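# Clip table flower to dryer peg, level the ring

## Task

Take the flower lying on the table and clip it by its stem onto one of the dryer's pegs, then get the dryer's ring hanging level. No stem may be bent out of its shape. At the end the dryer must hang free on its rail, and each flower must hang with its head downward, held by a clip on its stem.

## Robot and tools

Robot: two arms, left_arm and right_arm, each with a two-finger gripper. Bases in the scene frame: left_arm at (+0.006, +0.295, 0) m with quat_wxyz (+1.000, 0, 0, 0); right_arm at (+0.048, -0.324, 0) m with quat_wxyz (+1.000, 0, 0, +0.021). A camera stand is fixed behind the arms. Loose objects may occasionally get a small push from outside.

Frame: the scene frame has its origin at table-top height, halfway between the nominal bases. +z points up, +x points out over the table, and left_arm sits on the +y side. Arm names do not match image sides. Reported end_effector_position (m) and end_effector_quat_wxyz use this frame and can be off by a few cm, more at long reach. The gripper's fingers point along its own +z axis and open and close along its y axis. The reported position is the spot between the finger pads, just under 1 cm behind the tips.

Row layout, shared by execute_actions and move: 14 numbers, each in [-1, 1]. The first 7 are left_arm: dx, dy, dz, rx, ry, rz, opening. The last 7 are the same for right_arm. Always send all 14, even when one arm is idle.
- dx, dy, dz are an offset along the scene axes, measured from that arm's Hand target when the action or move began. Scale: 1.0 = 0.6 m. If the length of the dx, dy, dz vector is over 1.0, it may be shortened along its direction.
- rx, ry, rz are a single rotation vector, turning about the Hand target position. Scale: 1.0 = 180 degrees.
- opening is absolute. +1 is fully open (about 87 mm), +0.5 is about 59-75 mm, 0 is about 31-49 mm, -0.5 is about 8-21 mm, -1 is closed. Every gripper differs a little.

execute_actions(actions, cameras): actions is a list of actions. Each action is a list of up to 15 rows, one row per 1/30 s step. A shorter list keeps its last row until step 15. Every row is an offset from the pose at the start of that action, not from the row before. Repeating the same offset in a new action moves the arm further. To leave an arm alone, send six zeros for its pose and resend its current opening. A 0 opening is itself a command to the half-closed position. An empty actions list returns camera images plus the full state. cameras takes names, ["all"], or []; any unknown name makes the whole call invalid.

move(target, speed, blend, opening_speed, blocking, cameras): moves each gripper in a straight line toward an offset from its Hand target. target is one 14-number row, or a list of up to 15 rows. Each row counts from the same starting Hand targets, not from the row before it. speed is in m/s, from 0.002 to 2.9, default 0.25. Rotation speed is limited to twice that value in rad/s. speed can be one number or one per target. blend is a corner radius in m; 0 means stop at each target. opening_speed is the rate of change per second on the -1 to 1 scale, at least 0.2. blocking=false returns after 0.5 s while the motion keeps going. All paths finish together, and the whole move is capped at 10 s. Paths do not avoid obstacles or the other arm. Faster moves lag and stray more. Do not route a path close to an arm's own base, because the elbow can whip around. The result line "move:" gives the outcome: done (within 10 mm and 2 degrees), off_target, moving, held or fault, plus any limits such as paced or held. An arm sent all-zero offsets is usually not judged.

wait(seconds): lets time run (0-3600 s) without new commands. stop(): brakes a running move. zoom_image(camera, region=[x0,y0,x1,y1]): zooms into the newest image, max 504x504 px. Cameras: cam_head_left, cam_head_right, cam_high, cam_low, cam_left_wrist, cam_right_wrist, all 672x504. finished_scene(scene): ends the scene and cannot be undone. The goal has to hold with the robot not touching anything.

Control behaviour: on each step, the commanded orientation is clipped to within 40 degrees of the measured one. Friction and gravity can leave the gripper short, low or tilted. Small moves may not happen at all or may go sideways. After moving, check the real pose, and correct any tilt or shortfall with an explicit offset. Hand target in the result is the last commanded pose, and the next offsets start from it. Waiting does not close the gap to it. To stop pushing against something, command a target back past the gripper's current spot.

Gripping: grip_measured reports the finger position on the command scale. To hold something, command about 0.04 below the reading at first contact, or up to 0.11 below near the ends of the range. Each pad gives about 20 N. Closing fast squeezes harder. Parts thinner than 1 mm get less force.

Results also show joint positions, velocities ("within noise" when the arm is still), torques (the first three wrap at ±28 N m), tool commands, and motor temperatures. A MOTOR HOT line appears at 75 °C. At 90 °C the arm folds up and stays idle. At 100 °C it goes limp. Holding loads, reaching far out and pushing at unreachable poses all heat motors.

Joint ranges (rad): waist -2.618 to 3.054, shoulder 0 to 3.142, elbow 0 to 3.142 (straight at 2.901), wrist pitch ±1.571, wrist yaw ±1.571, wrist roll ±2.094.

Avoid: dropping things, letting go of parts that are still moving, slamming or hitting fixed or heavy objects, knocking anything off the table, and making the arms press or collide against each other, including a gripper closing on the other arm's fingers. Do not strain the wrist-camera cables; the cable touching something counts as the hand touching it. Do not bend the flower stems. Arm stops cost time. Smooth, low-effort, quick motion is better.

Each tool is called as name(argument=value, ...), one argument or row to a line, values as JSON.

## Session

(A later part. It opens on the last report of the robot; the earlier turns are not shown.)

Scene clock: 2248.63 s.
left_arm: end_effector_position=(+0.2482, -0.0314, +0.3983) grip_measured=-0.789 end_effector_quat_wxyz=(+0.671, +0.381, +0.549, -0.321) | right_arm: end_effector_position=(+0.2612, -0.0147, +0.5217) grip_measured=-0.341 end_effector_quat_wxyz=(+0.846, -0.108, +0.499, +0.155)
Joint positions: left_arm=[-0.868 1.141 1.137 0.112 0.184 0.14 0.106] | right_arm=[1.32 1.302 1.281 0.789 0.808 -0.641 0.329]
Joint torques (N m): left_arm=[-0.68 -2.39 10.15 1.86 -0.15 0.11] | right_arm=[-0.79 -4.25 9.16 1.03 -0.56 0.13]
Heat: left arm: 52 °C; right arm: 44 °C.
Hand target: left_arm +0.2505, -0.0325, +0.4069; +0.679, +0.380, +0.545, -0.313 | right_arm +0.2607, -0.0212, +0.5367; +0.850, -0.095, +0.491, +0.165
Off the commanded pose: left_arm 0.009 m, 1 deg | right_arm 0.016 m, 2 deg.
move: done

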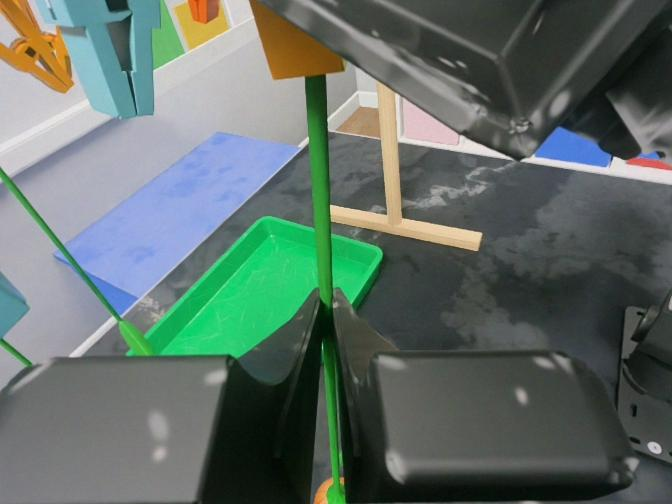

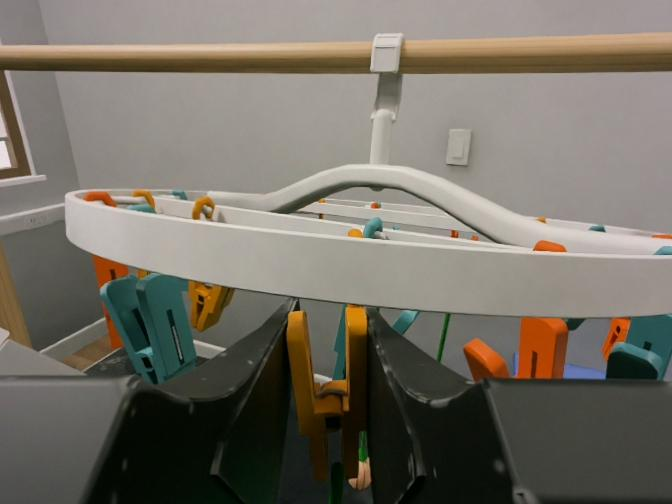

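move(
  target=[0.0, 0.0, 0.0155, 0, 0, 0, -0.92, 0, 0, 0, 0, 0, 0, -0.6],
  speed=0.03,
  cameras=["cam_left_wrist", "cam_right_wrist"],
)

zoom_image(
  camera="cam_right_wrist",
  region=[270, 344, 430, 504],
)

zoom_image(
  camera="cam_left_wrist",
  region=[180, 0, 460, 160],
)

Scene clock: 2260.50 s.
left_arm: end_effector_position=(+0.2480, -0.0312, +0.4091) grip_measured=-0.789 end_effector_quat_wxyz=(+0.672, +0.380, +0.548, -0.321) | right_arm: end_effector_position=(+0.2612, -0.0147, +0.5217) grip_measured=-0.341 end_effector_quat_wxyz=(+0.846, -0.108, +0.499, +0.155)
Joint positions: left_arm=[-0.868 1.149 1.182 0.08 0.184 0.14 0.106] | right_arm=[1.32 1.302 1.281 0.789 0.808 -0.641 0.329]
Joint torques (N m): left_arm=[-0.83 -2.18 10.03 1.79 -0.21 0.12] | right_arm=[-0.77 -4.19 9.18 1.01 -0.55 0.13]
Heat: left arm: 52 °C; right arm: 44 °C.
Hand target: left_arm +0.2504, -0.0325, +0.4163; +0.679, +0.380, +0.545, -0.313 | right_arm +0.2607, -0.0212, +0.5367; +0.850, -0.095, +0.491, +0.165
Off the commanded pose: left_arm 0.008 m, 1 deg | right_arm 0.016 m, 2 deg.
move: done

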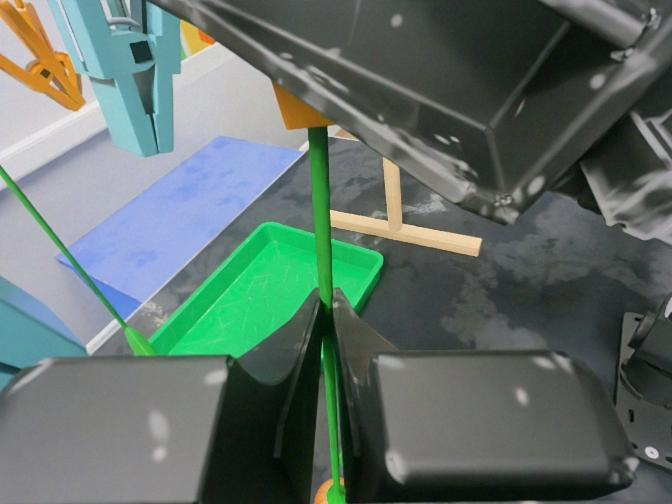

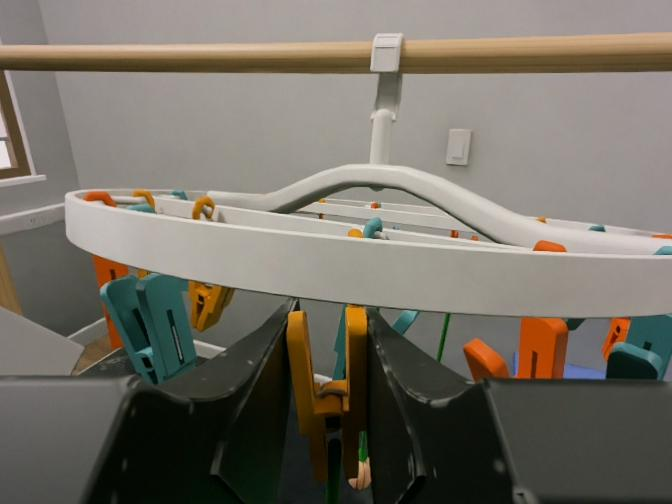

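Scaled by 3.150 from the camera's image (finer frame: 960x720).

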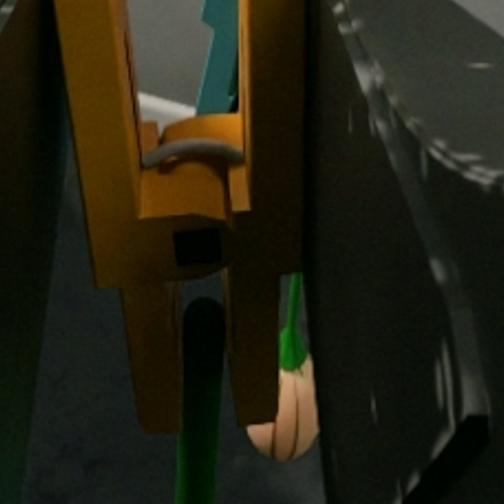

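Scaled by 1.800 from the camera's image (finer frame: 960x720).

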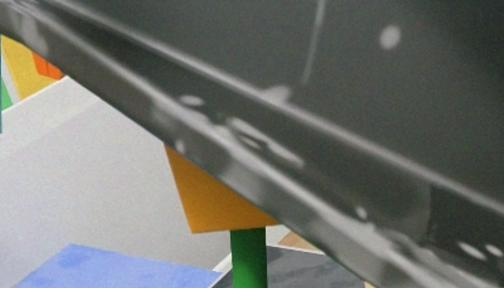

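move(
  target=[0, 0, 0, 0, 0, 0, -0.92, 0, 0, 0, 0, 0, 0, -0.03],
  opening_speed=0.3,
  cameras=["cam_left_wrist", "cam_right_wrist"],
)

zoom_image(
  camera="cam_right_wrist",
  region=[270, 344, 430, 504],
)

Scene clock: 2293.20 s.
left_arm: end_effector_position=(+0.2480, -0.0311, +0.4085) grip_measured=-0.789 end_effector_quat_wxyz=(+0.671, +0.381, +0.549, -0.321) | right_arm: end_effector_position=(+0.2612, -0.0146, +0.5216) grip_measured=-0.031 end_effector_quat_wxyz=(+0.846, -0.108, +0.499, +0.155)
Joint positions: left_arm=[-0.868 1.149 1.182 0.077 0.184 0.14 0.106] | right_arm=[1.32 1.302 1.281 0.788 0.808 -0.64 0.485]
Joint torques (N m): left_arm=[-0.62 -2.29 9.88 1.84 -0.25 0.14] | right_arm=[-0.77 -4.19 9.18 1.04 -0.55 0.11]
Heat: left arm: 52 °C; right arm: 44 °C.
Hand target: left_arm +0.2504, -0.0325, +0.4163; +0.679, +0.380, +0.545, -0.314 | right_arm +0.2607, -0.0212, +0.5367; +0.850, -0.095, +0.491, +0.165
Off the commanded pose: left_arm 0.008 m, 1 deg | right_arm 0.016 m, 2 deg.
move: done

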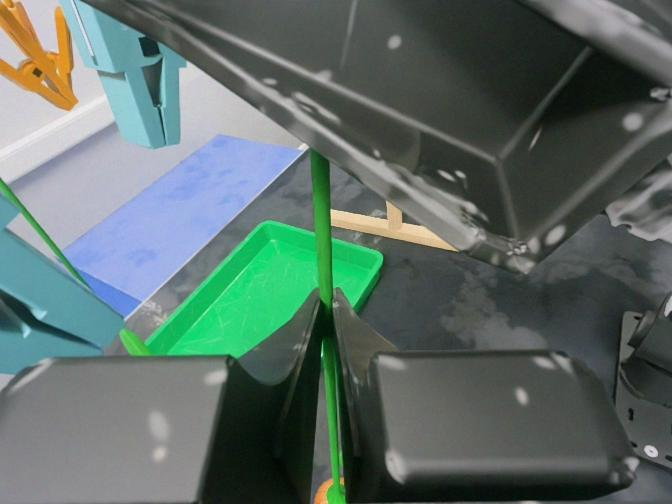

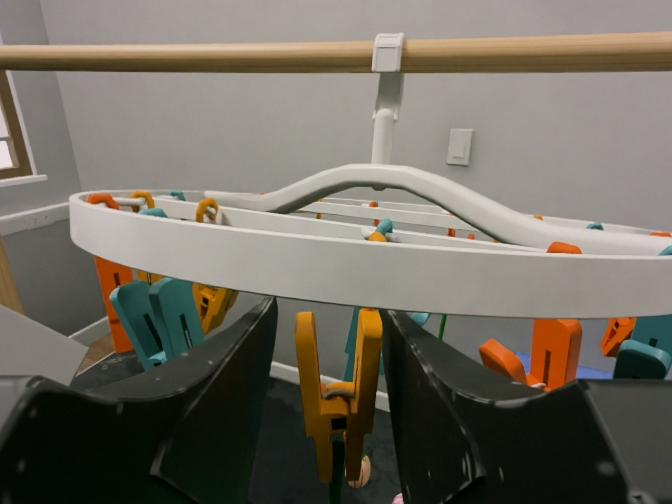

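Scaled by 3.150 from the camera's image (finer frame: 960x720).

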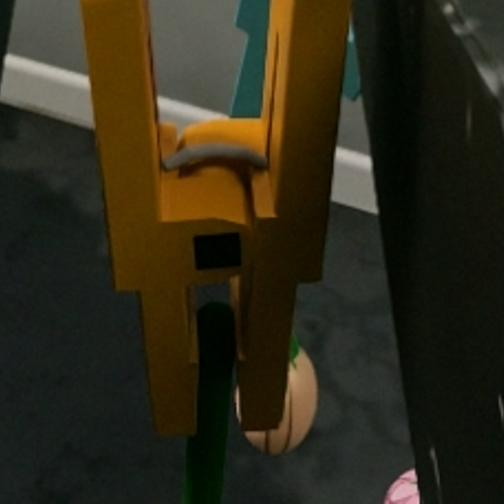

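move(
  target=[
    [0, 0, 0, 0, 0, 0, -0.92, -0.05, -0.02, -0.01, 0, 0, 0, 0.06],
    [0, 0, 0, 0, 0, 0, -0.92, -0.19, -0.0767, -0.06, 0, 0, 0, 0.06],
  ],
  speed=0.06,
  blend=[0.01, 0],
  cameras=["cam_low", "cam_left_wrist", "cam_right_wrist"],
)

Scene clock: 2302.87 s.
left_arm: end_effector_position=(+0.2480, -0.0311, +0.4085) grip_measured=-0.789 end_effector_quat_wxyz=(+0.671, +0.381, +0.549, -0.321) | right_arm: end_effector_position=(+0.1448, -0.0585, +0.5038) grip_measured=+0.060 end_effector_quat_wxyz=(+0.851, -0.140, +0.482, +0.154)
Joint positions: left_arm=[-0.868 1.149 1.182 0.077 0.184 0.14 0.106] | right_arm=[1.832 1.226 1.063 1.464 1.031 -1.364 0.53]
Joint torques (N m): left_arm=[-0.47 -2.4 10.04 1.79 -0.19 0.09] | right_arm=[0.18 -2.1 4.55 1.3 -0.47 -0.03]
Heat: left arm: 52 °C; right arm: 44 °C.
Hand target: left_arm +0.2504, -0.0325, +0.4163; +0.679, +0.380, +0.545, -0.314 | right_arm +0.1467, -0.0673, +0.5008; +0.850, -0.095, +0.491, +0.165
Off the commanded pose: left_arm 0.008 m, 1 deg | right_arm 0.009 m, 5 deg.
joint sent to its limit (right arm) — joint 4 (wrist pitch), upper limit. The joint targets still meet the commanded pose.
move: off_target (right_arm)

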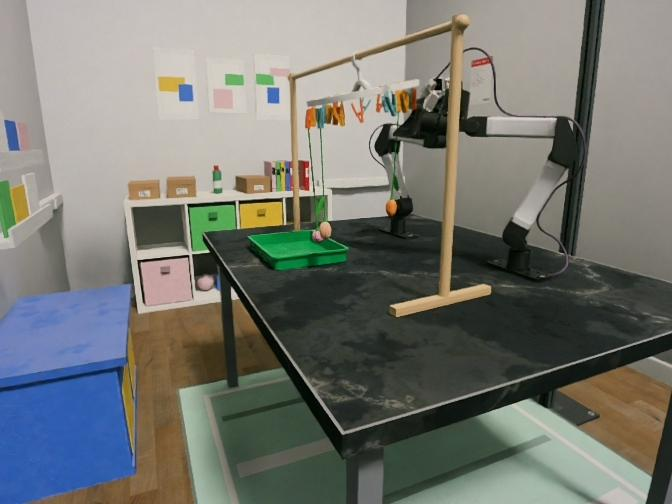

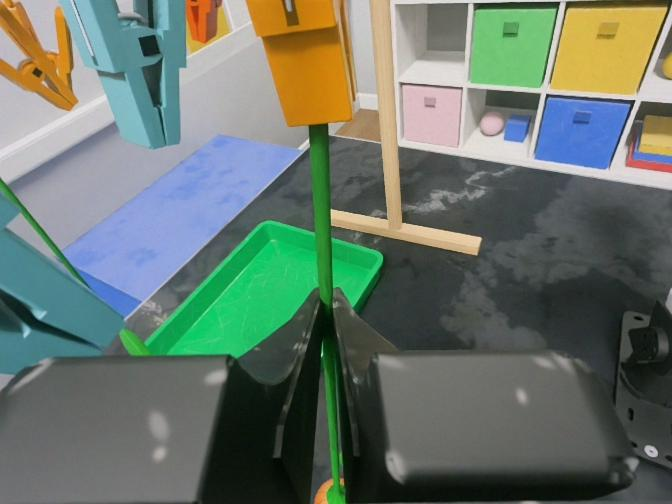

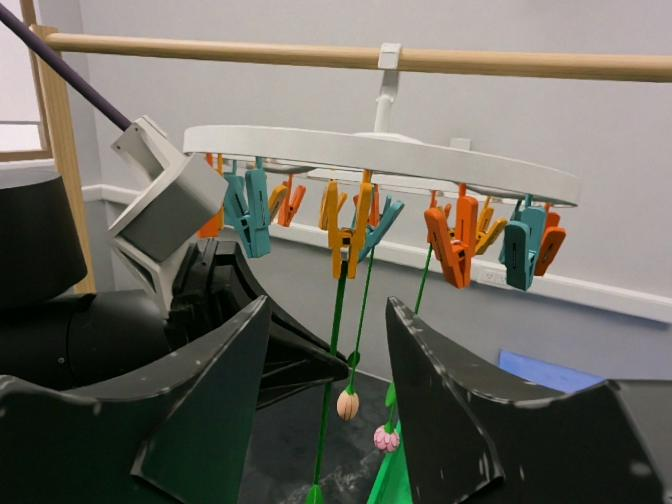

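move(
  target=[0.025, 0, -0.067, 0, 0, 0, -0.92, 0, 0, 0, 0, 0, 0, 0.06],
  speed=0.03,
  cameras=["cam_low", "cam_left_wrist", "cam_right_wrist"],
)

zoom_image(
  camera="cam_low",
  region=[270, 40, 430, 140],
)

Scene clock: 2319.17 s.
left_arm: end_effector_position=(+0.2625, -0.0300, +0.3870) grip_measured=-0.789 end_effector_quat_wxyz=(+0.685, +0.371, +0.541, -0.316) | right_arm: end_effector_position=(+0.1448, -0.0585, +0.5038) grip_measured=+0.060 end_effector_quat_wxyz=(+0.851, -0.141, +0.482, +0.153)
Joint positions: left_arm=[-0.834 1.155 1.065 0.232 0.197 0.14 0.106] | right_arm=[1.832 1.226 1.063 1.464 1.031 -1.365 0.53]
Joint torques (N m): left_arm=[0.38 -2.26 6.31 1.92 0.14 0.05] | right_arm=[0.2 -2.06 4.57 1.3 -0.47 -0.04]
Heat: left arm: 52 °C; right arm: 41 °C.
Hand target: left_arm +0.2655, -0.0325, +0.3760; +0.679, +0.380, +0.545, -0.313 | right_arm +0.1467, -0.0673, +0.5008; +0.850, -0.095, +0.491, +0.165
Off the commanded pose: left_arm 0.012 m, 1 deg | right_arm 0.010 m, 5 deg.
joint sent to its limit (right arm) — joint 4 (wrist pitch), upper limit. The joint targets still meet the commanded pose.
move: off_target (left_arm)

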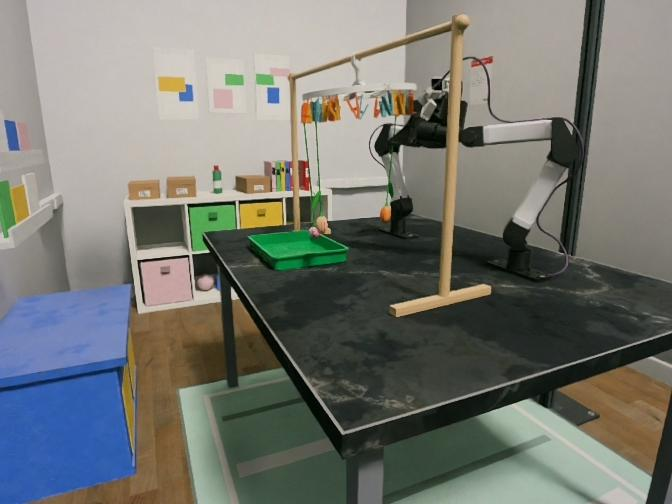

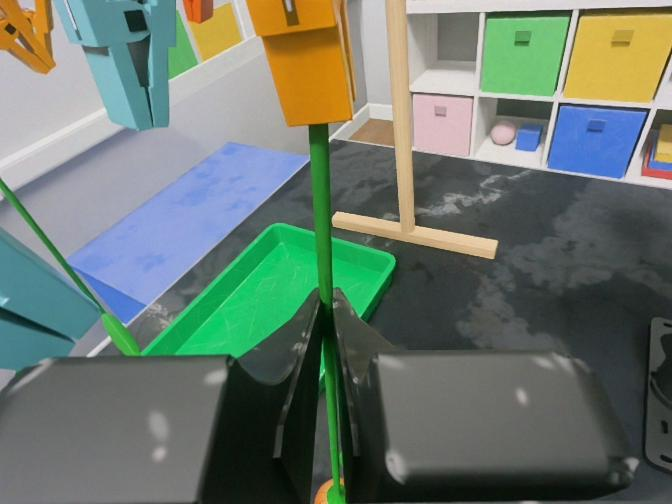

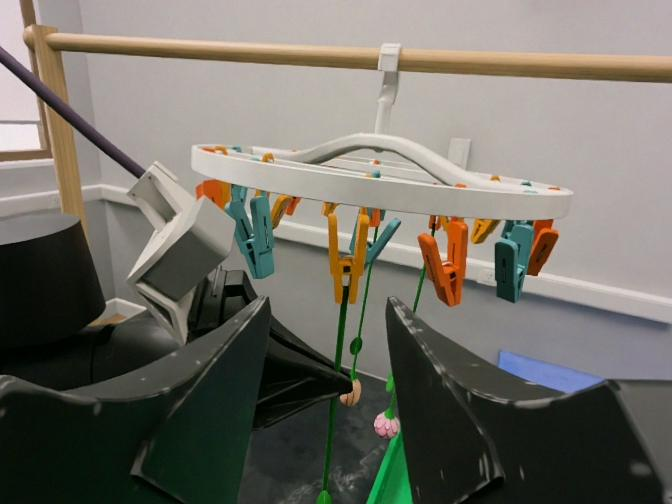

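Scaled by 3.150 from the camera's image (finer frame: 960x720).

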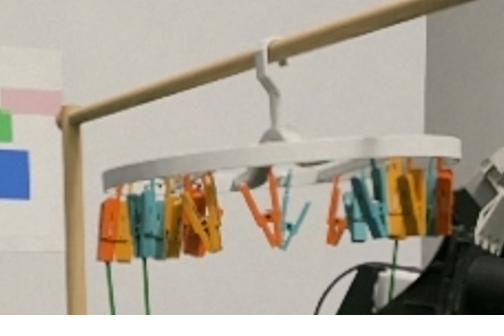

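move(
  target=[0.013, 0, -0.033, 0, 0, 0, -0.92, 0, 0, 0, 0, 0, 0, 0.06],
  speed=0.03,
  cameras=["cam_low", "cam_left_wrist", "cam_right_wrist"],
)

zoom_image(
  camera="cam_low",
  region=[270, 40, 430, 140],
)

Scene clock: 2332.97 s.
left_arm: end_effector_position=(+0.2707, -0.0299, +0.3705) grip_measured=-0.789 end_effector_quat_wxyz=(+0.689, +0.370, +0.538, -0.315) | right_arm: end_effector_position=(+0.1448, -0.0585, +0.5038) grip_measured=+0.060 end_effector_quat_wxyz=(+0.851, -0.141, +0.482, +0.153)
Joint positions: left_arm=[-0.81 1.168 0.997 0.323 0.218 0.14 0.106] | right_arm=[1.832 1.226 1.063 1.464 1.031 -1.365 0.53]
Joint torques (N m): left_arm=[0.4 -2.5 6.37 1.85 0.18 0.04] | right_arm=[0.2 -2.06 4.57 1.3 -0.47 -0.03]
Heat: left arm: 50 °C; right arm: 40 °C.
Hand target: left_arm +0.2731, -0.0326, +0.3564; +0.679, +0.380, +0.545, -0.314 | right_arm +0.1467, -0.0673, +0.5008; +0.850, -0.095, +0.491, +0.165
Off the commanded pose: left_arm 0.015 m, 2 deg | right_arm 0.010 m, 5 deg.
joint sent to its limit (right arm) — joint 4 (wrist pitch), upper limit. The joint targets still meet the commanded pose.
move: off_target (left_arm)

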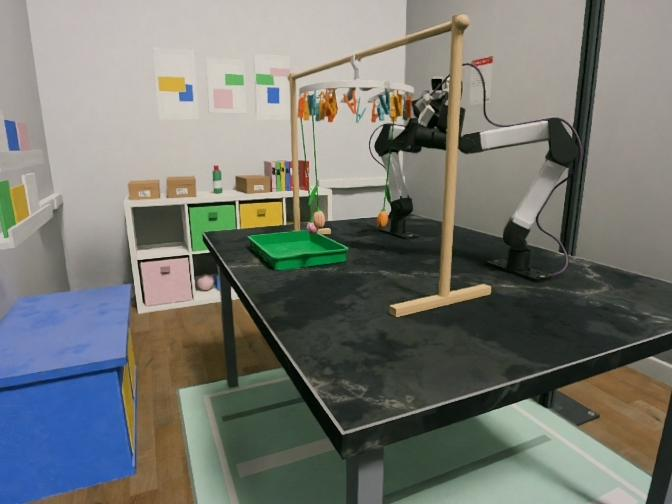

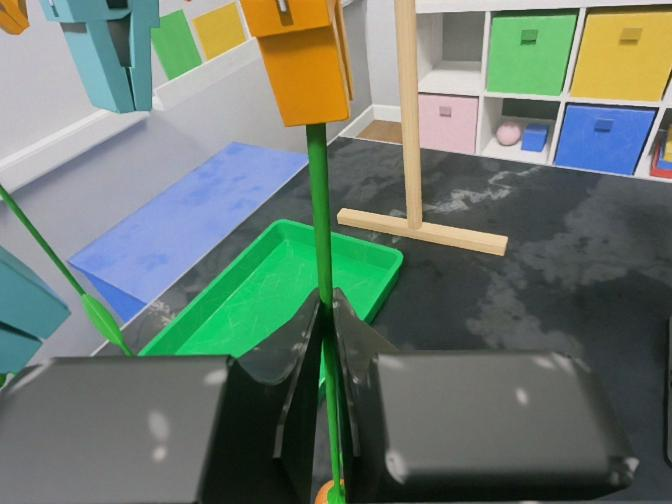

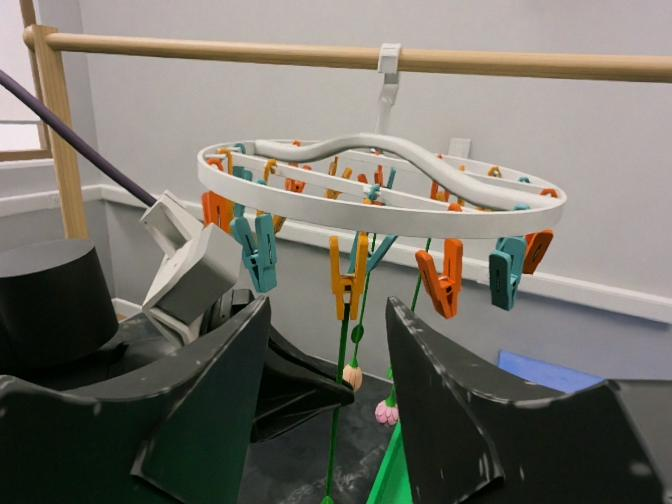

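Scaled by 3.150 from the camera's image (finer frame: 960x720).

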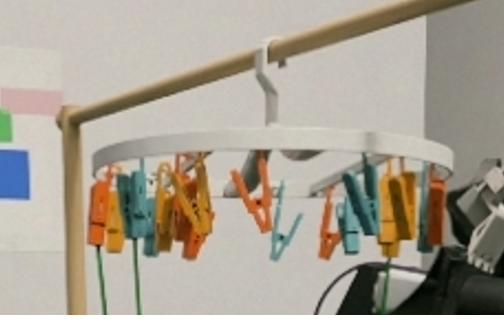

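wait(
  seconds=0.1,
  cameras=["cam_head_left", "cam_head_right", "cam_low", "cam_right_wrist", "cam_high"],
)

zoom_image(
  camera="cam_low",
  region=[290, 70, 425, 130],
)

Scene clock: 2341.60 s.
left_arm: end_effector_position=(+0.2707, -0.0299, +0.3706) grip_measured=-0.789 end_effector_quat_wxyz=(+0.689, +0.370, +0.538, -0.315) | right_arm: end_effector_position=(+0.1448, -0.0585, +0.5038) grip_measured=+0.060 end_effector_quat_wxyz=(+0.851, -0.141, +0.482, +0.153)
Joint positions: left_arm=[-0.81 1.168 0.997 0.323 0.218 0.14 0.106] | right_arm=[1.832 1.226 1.063 1.464 1.031 -1.365 0.53]
Joint torques (N m): left_arm=[0.34 -2.71 6.49 1.87 0.12 0.06] | right_arm=[0.18 -2.06 4.57 1.3 -0.47 -0.03]
Heat: left arm: 50 °C; right arm: 39 °C.
Hand target: left_arm +0.2732, -0.0325, +0.3564; +0.679, +0.380, +0.545, -0.314 | right_arm +0.1467, -0.0673, +0.5008; +0.850, -0.095, +0.491, +0.165
Tool commands: left_gripper/opening=-0.92 right_gripper/opening=+0.06
Off the commanded pose: left_arm 0.015 m, 2 deg | right_arm 0.010 m, 5 deg.
wait: 0.10 s; at rest from the start
Images, in order (width x height): cam_head_left 672x504, cam_head_right 672x504, cam_high 672x504, cam_low 672x504, cam_right_wrist 672x504.

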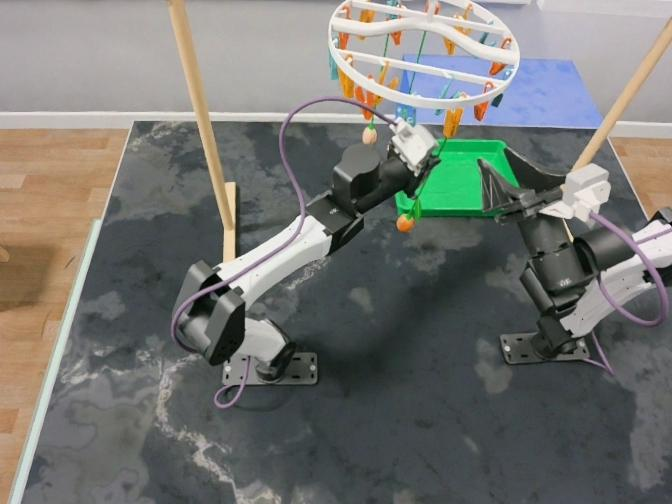

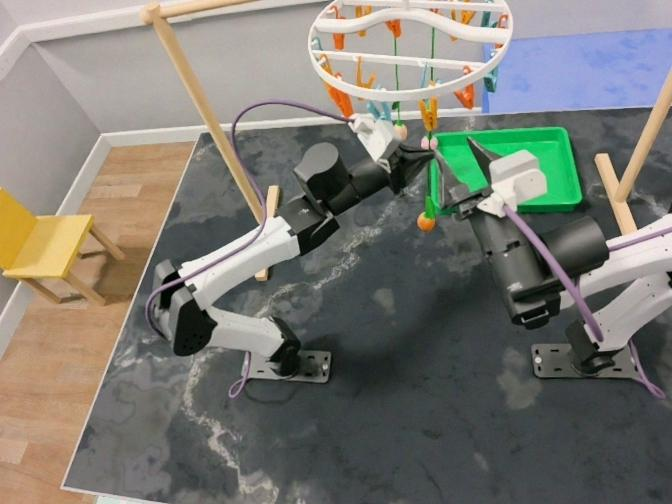

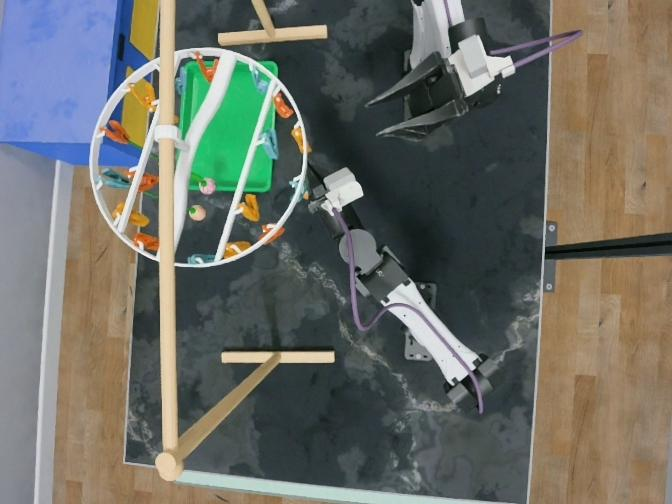

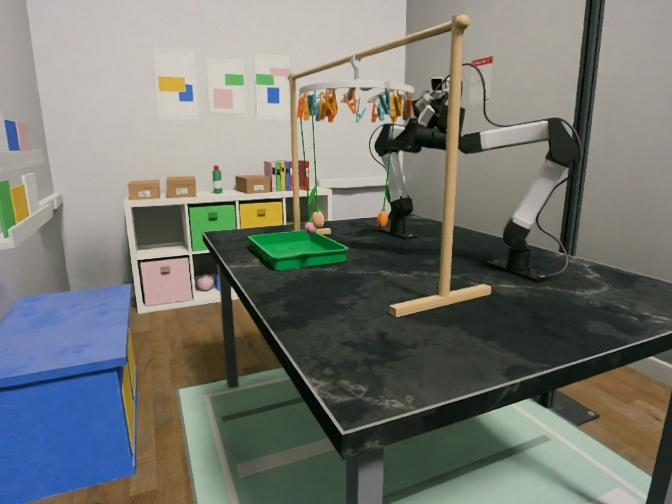

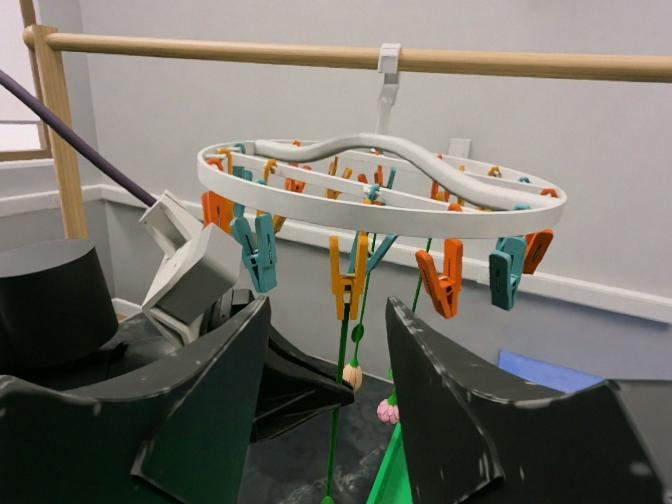

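Scaled by 3.733 from the camera's image (finer frame: 960x720).

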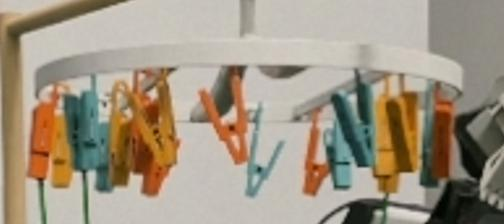

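move(
  target=[0, 0, 0, 0, 0, 0, -0.1, 0, 0, 0, 0, 0, 0, 0.06],
  opening_speed=0.3,
  cameras=["cam_low", "cam_left_wrist", "cam_right_wrist"],
)

zoom_image(
  camera="cam_low",
  region=[290, 70, 425, 130],
)

Scene clock: 2362.77 s.
left_arm: end_effector_position=(+0.2703, -0.0302, +0.3706) grip_measured=-0.101 end_effector_quat_wxyz=(+0.689, +0.370, +0.537, -0.316) | right_arm: end_effector_position=(+0.1448, -0.0585, +0.5038) grip_measured=+0.060 end_effector_quat_wxyz=(+0.851, -0.141, +0.482, +0.153)
Joint positions: left_arm=[-0.81 1.168 0.997 0.323 0.221 0.14 0.45] | right_arm=[1.832 1.226 1.063 1.464 1.031 -1.365 0.53]
Joint torques (N m): left_arm=[0.39 -2.33 6.19 1.83 0.2 0.02] | right_arm=[0.2 -2.06 4.57 1.3 -0.47 -0.03]
Motor temperatures (°C): left_arm=[25 26 48 41 25 27 24] | right_arm=[24 29 38 30 23 23 23]
Heat: left arm: 48 °C; right arm: 38 °C.
Hand target: left_arm +0.2731, -0.0326, +0.3564; +0.679, +0.380, +0.545, -0.314 | right_arm +0.1467, -0.0673, +0.5008; +0.850, -0.095, +0.491, +0.165
Off the commanded pose: left_arm 0.015 m, 2 deg | right_arm 0.010 m, 5 deg.
joint sent to its limit (right arm) — joint 4 (wrist pitch), upper limit. The joint targets still meet the commanded pose.
move: done

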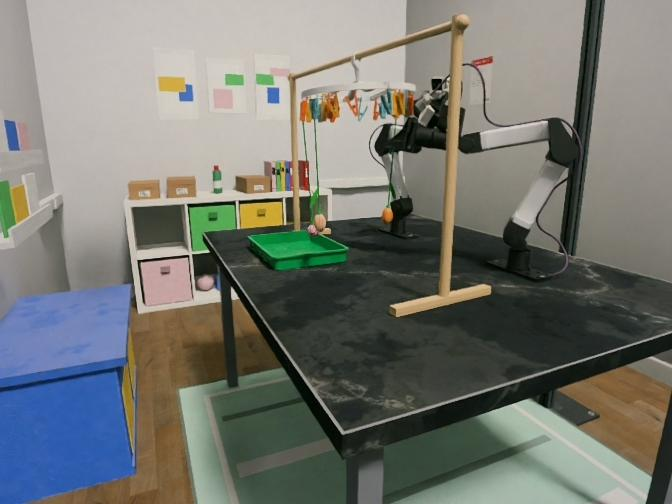

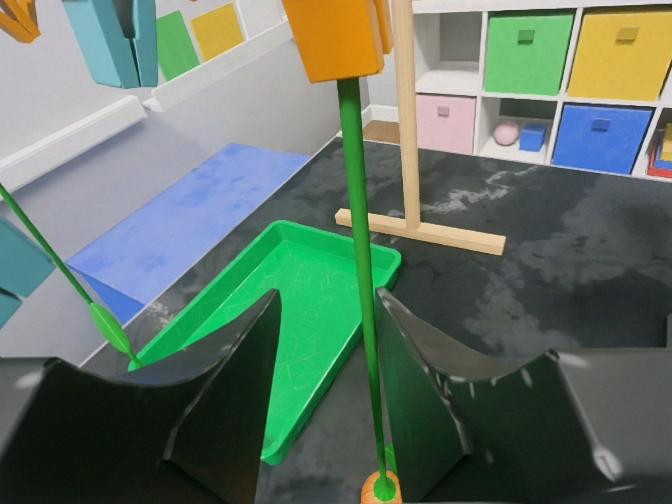

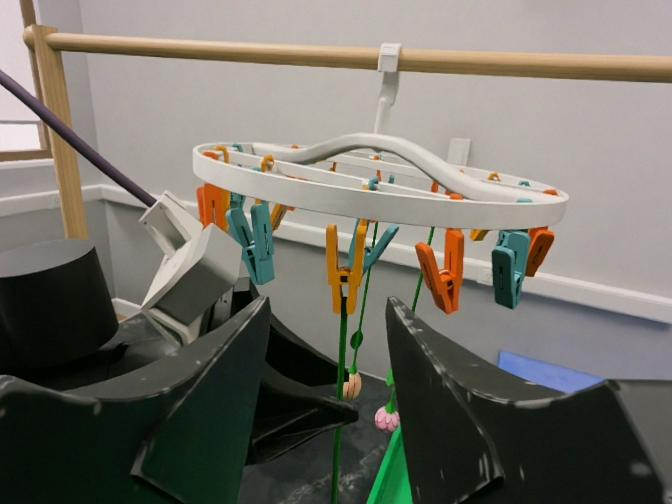

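Scaled by 3.733 from the camera's image (finer frame: 960x720).

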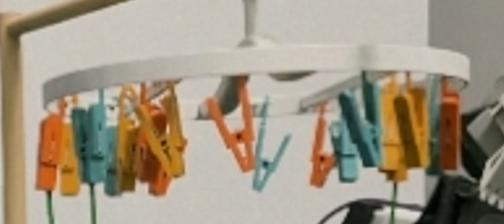

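move(
  target=[
    [-0.0217, 0.01, 0.0, 0, 0, 0, 0.2, 0, 0, 0, 0, 0, 0, 0.06],
    [-0.135, 0.19, -0.02, 0, 0, 0, 0.2, 0, 0, 0, 0, 0, 0, 0.06],
  ],
  speed=0.07,
  blend=[0.01, 0],
  cameras=["cam_low", "cam_left_wrist", "cam_right_wrist", "cam_high"],
)

zoom_image(
  camera="cam_low",
  region=[290, 70, 425, 130],
)

Scene clock: 2374.47 s.
left_arm: end_effector_position=(+0.1943, +0.0815, +0.3523) grip_measured=+0.200 end_effector_quat_wxyz=(+0.688, +0.377, +0.539, -0.307) | right_arm: end_effector_position=(+0.1448, -0.0585, +0.5038) grip_measured=+0.060 end_effector_quat_wxyz=(+0.851, -0.141, +0.482, +0.153)
Joint positions: left_arm=[-0.621 0.605 0.749 0.004 0.406 0.132 0.6] | right_arm=[1.832 1.226 1.063 1.464 1.031 -1.365 0.53]
Joint torques (N m): left_arm=[0.12 -0.01 5.74 1.73 0.13 -0.11] | right_arm=[0.18 -2.06 4.56 1.3 -0.47 -0.03]
Heat: left arm: 48 °C; right arm: 38 °C.
Hand target: left_arm +0.1922, +0.0814, +0.3443; +0.679, +0.380, +0.545, -0.313 | right_arm +0.1467, -0.0673, +0.5008; +0.850, -0.095, +0.491, +0.165
Off the commanded pose: left_arm 0.008 m, 1 deg | right_arm 0.010 m, 5 deg.
joint sent to its limit (right arm) — joint 4 (wrist pitch), upper limit. The joint targets still meet the commanded pose.
move: done; blend cut to 0.007 m at target 1
Images, in order (width x height): cam_high 672x504, cam_low 672x504, cam_left_wrist 672x504, cam_right_wrist 672x504.

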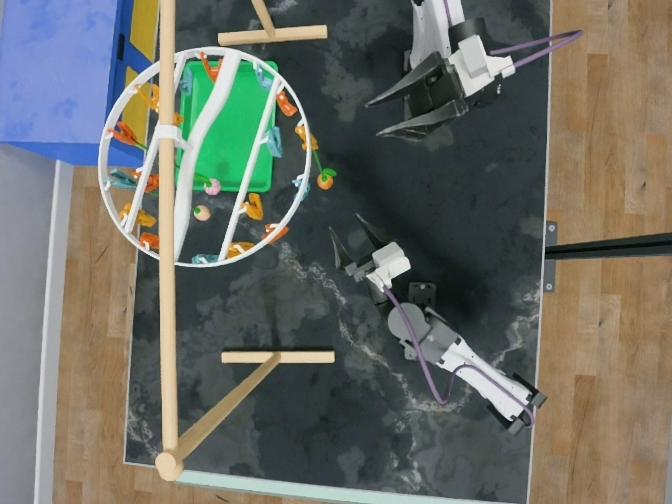

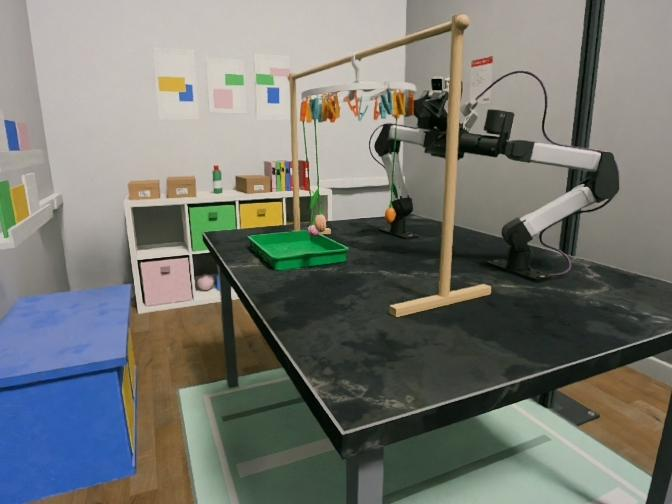

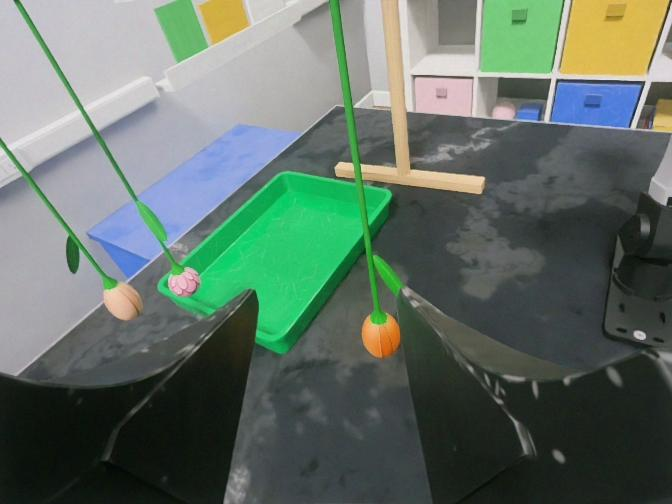

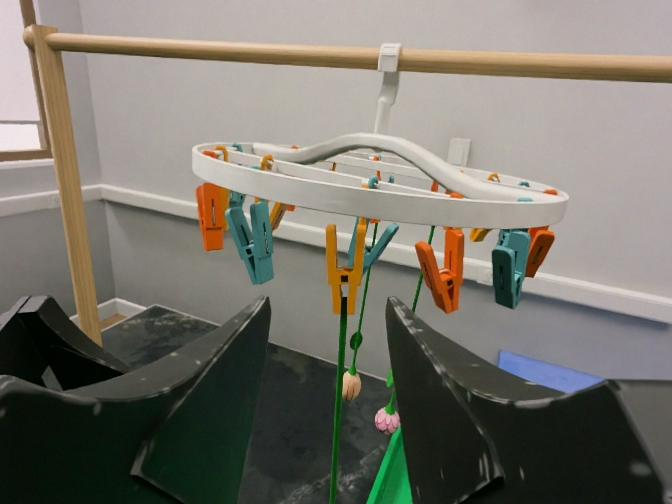

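Scaled by 3.733 from the camera's image (finer frame: 960x720).

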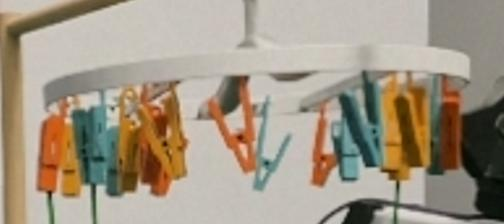

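zoom_image(
  camera="cam_low",
  region=[296, 74, 361, 114],
)

zoom_image(
  camera="cam_low",
  region=[356, 74, 421, 114],
)

Scaled by 7.754 from the camera's image (finer frame: 960x720).

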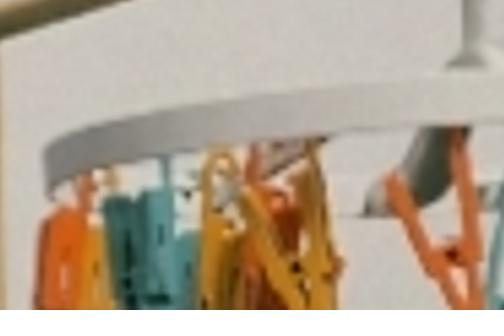

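Scaled by 7.754 from the camera's image (finer frame: 960x720).

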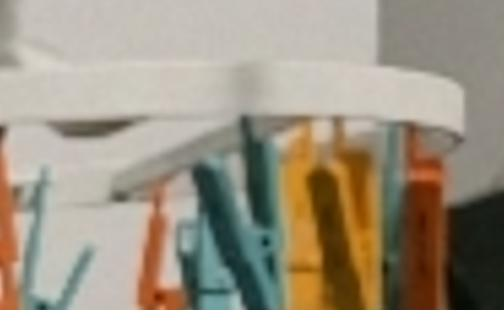

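move(
  target=[
    [0, 0, 0, 0, 0, 0, 0.2, 0, 0, 0.1653, -0.0631, 0.1541, 0.0031, -1],
    [0, 0, 0, 0, 0, 0, 0.2, 0.178, 0.0655, 0.145, -0.0631, 0.1541, 0.0031, -1],
  ],
  speed=[0.12, 0.1],
  blend=[0.02, 0],
  cameras=["cam_low", "cam_right_wrist", "cam_high"],
)

Scene clock: 2497.73 s.
left_arm: end_effector_position=(+0.1942, +0.0815, +0.3522) grip_measured=+0.200 end_effector_quat_wxyz=(+0.688, +0.377, +0.539, -0.307) | right_arm: end_effector_position=(+0.2527, -0.0283, +0.5876) grip_measured=-0.999 end_effector_quat_wxyz=(+0.714, -0.133, +0.673, +0.142)
Joint positions: left_arm=[-0.621 0.605 0.749 0.004 0.407 0.132 0.6] | right_arm=[1.355 1.816 2.849 -0.922 1.004 -0.092 0]
Joint torques (N m): left_arm=[0.17 0.13 5.82 1.66 0.11 -0.14] | right_arm=[-0.81 -3.9 4.41 1.64 -0.32 0.1]
Heat: left arm: 47 °C; right arm: 36 °C.
Hand target: left_arm +0.1922, +0.0814, +0.3443; +0.679, +0.380, +0.545, -0.314 | right_arm +0.2534, -0.0280, +0.5878; +0.693, -0.138, +0.694, +0.138
Off the commanded pose: left_arm 0.008 m, 1 deg | right_arm 0.001 m, 3 deg.
elbow stopped short (right arm): the move would have taken joint 3 (elbow) straighter than the controller allows.
move: off_target (right_arm)
Images, in order (width x height): cam_high 672x504, cam_low 672x504, cam_right_wrist 672x504.

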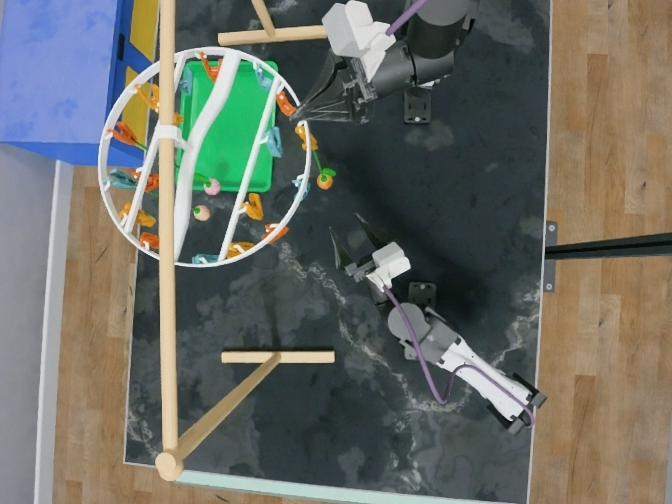

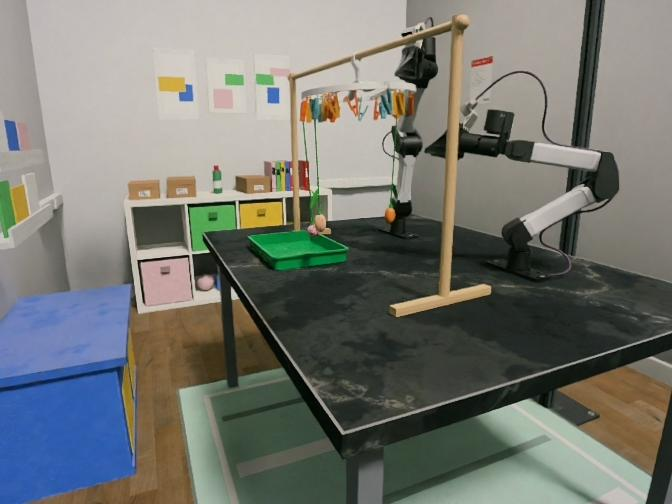

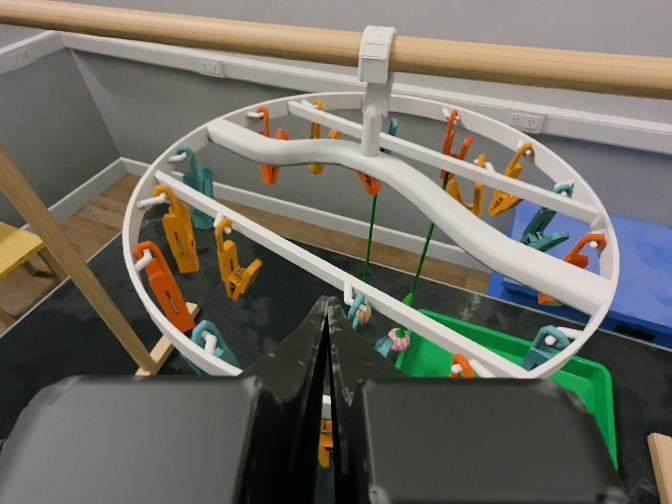

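move(
  target=[
    [0, 0, 0, 0, 0, 0, 0.2, 0, 0, -0.042, 0, 0, 0, -1],
    [0, 0, 0, 0, 0, 0, 0.2, 0.0183, 0.0077, -0.045, 0, 0, 0, -1],
  ],
  speed=0.05,
  blend=[0.005, 0],
  cameras=["cam_right_wrist", "cam_low"],
)

zoom_image(
  camera="cam_low",
  region=[296, 60, 428, 120],
)

Scene clock: 2510.00 s.
left_arm: end_effector_position=(+0.1942, +0.0815, +0.3522) grip_measured=+0.200 end_effector_quat_wxyz=(+0.688, +0.377, +0.539, -0.307) | right_arm: end_effector_position=(+0.2650, -0.0183, +0.5532) grip_measured=-0.999 end_effector_quat_wxyz=(+0.687, -0.146, +0.701, +0.124)
Joint positions: left_arm=[-0.621 0.605 0.749 0.004 0.407 0.132 0.6] | right_arm=[1.306 1.762 2.67 -0.953 0.963 0.011 0]
Joint torques (N m): left_arm=[0.18 -0.25 5.83 1.68 0.18 -0.14] | right_arm=[-0.73 -6.42 2.66 2.16 -0.22 0.03]
Heat: left arm: 47 °C; right arm: 36 °C.
Hand target: left_arm +0.1922, +0.0814, +0.3443; +0.679, +0.380, +0.545, -0.314 | right_arm +0.2644, -0.0234, +0.5608; +0.693, -0.138, +0.694, +0.138
Off the commanded pose: left_arm 0.008 m, 1 deg | right_arm 0.009 m, 2 deg.
move: done
Images, in order (width x height): cam_low 672x504, cam_right_wrist 672x504.

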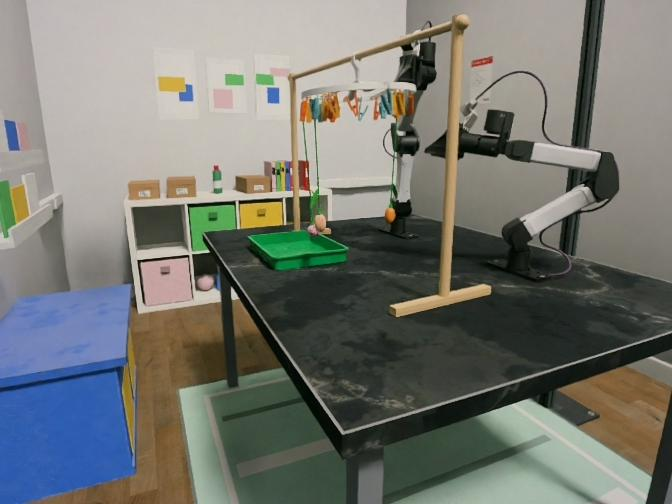

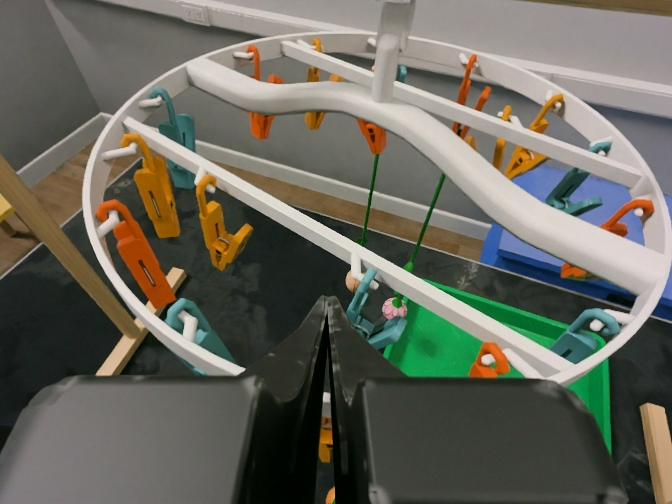

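Scaled by 3.818 from the camera's image (finer frame: 960x720).

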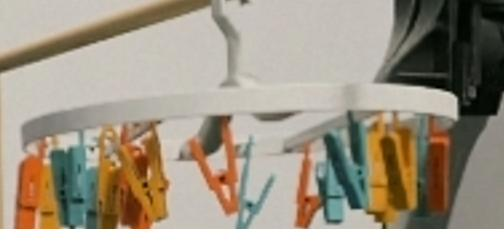

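move(
  target=[0, 0, 0, 0, 0, 0, 0.2, 0, 0, -0.03, 0, 0, 0, -1],
  speed=0.03,
  cameras=["cam_right_wrist", "cam_low"],
)

zoom_image(
  camera="cam_low",
  region=[296, 60, 428, 120],
)

Scene clock: 2516.83 s.
left_arm: end_effector_position=(+0.1942, +0.0815, +0.3522) grip_measured=+0.200 end_effector_quat_wxyz=(+0.688, +0.377, +0.539, -0.307) | right_arm: end_effector_position=(+0.2648, -0.0190, +0.5366) grip_measured=-1.000 end_effector_quat_wxyz=(+0.689, -0.142, +0.699, +0.129)
Joint positions: left_arm=[-0.621 0.605 0.749 0.004 0.407 0.132 0.6] | right_arm=[1.306 1.598 2.316 -0.75 0.963 0.01 0]
Joint torques (N m): left_arm=[0.21 0.12 5.89 1.67 0.14 -0.12] | right_arm=[-0.69 -5.82 3.51 2.15 -0.23 -0.04]
Heat: left arm: 46 °C; right arm: 36 °C.
Hand target: left_arm +0.1922, +0.0814, +0.3443; +0.679, +0.380, +0.545, -0.314 | right_arm +0.2644, -0.0234, +0.5428; +0.693, -0.138, +0.694, +0.138
Off the commanded pose: left_arm 0.008 m, 1 deg | right_arm 0.008 m, 1 deg.
move: done
Images, in order (width x height): cam_low 672x504, cam_right_wrist 672x504.

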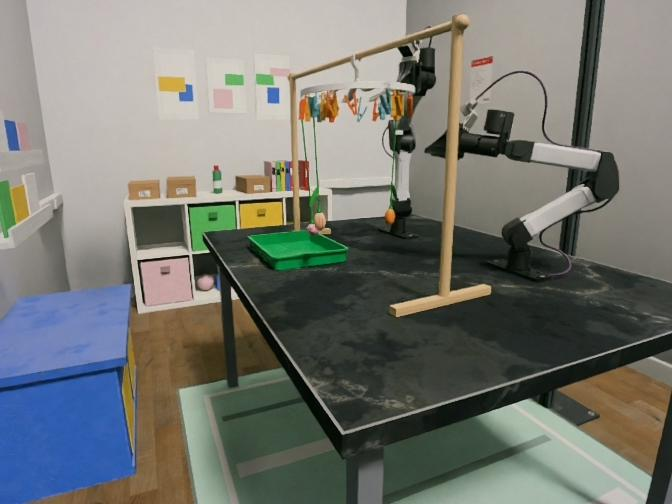

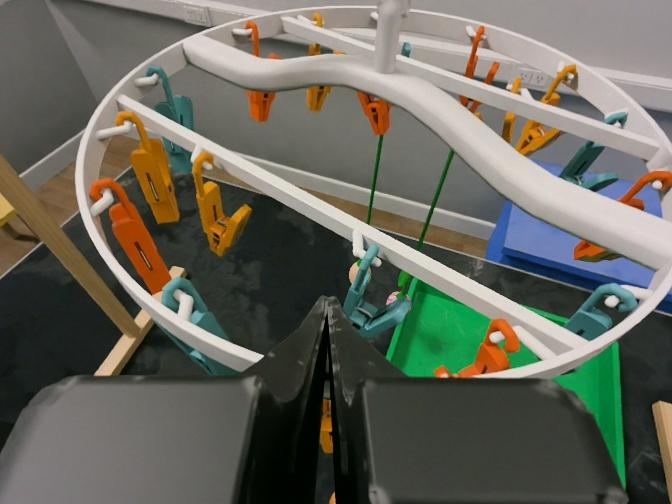

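Scaled by 3.818 from the camera's image (finer frame: 960x720).

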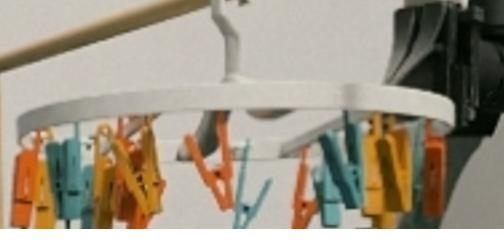

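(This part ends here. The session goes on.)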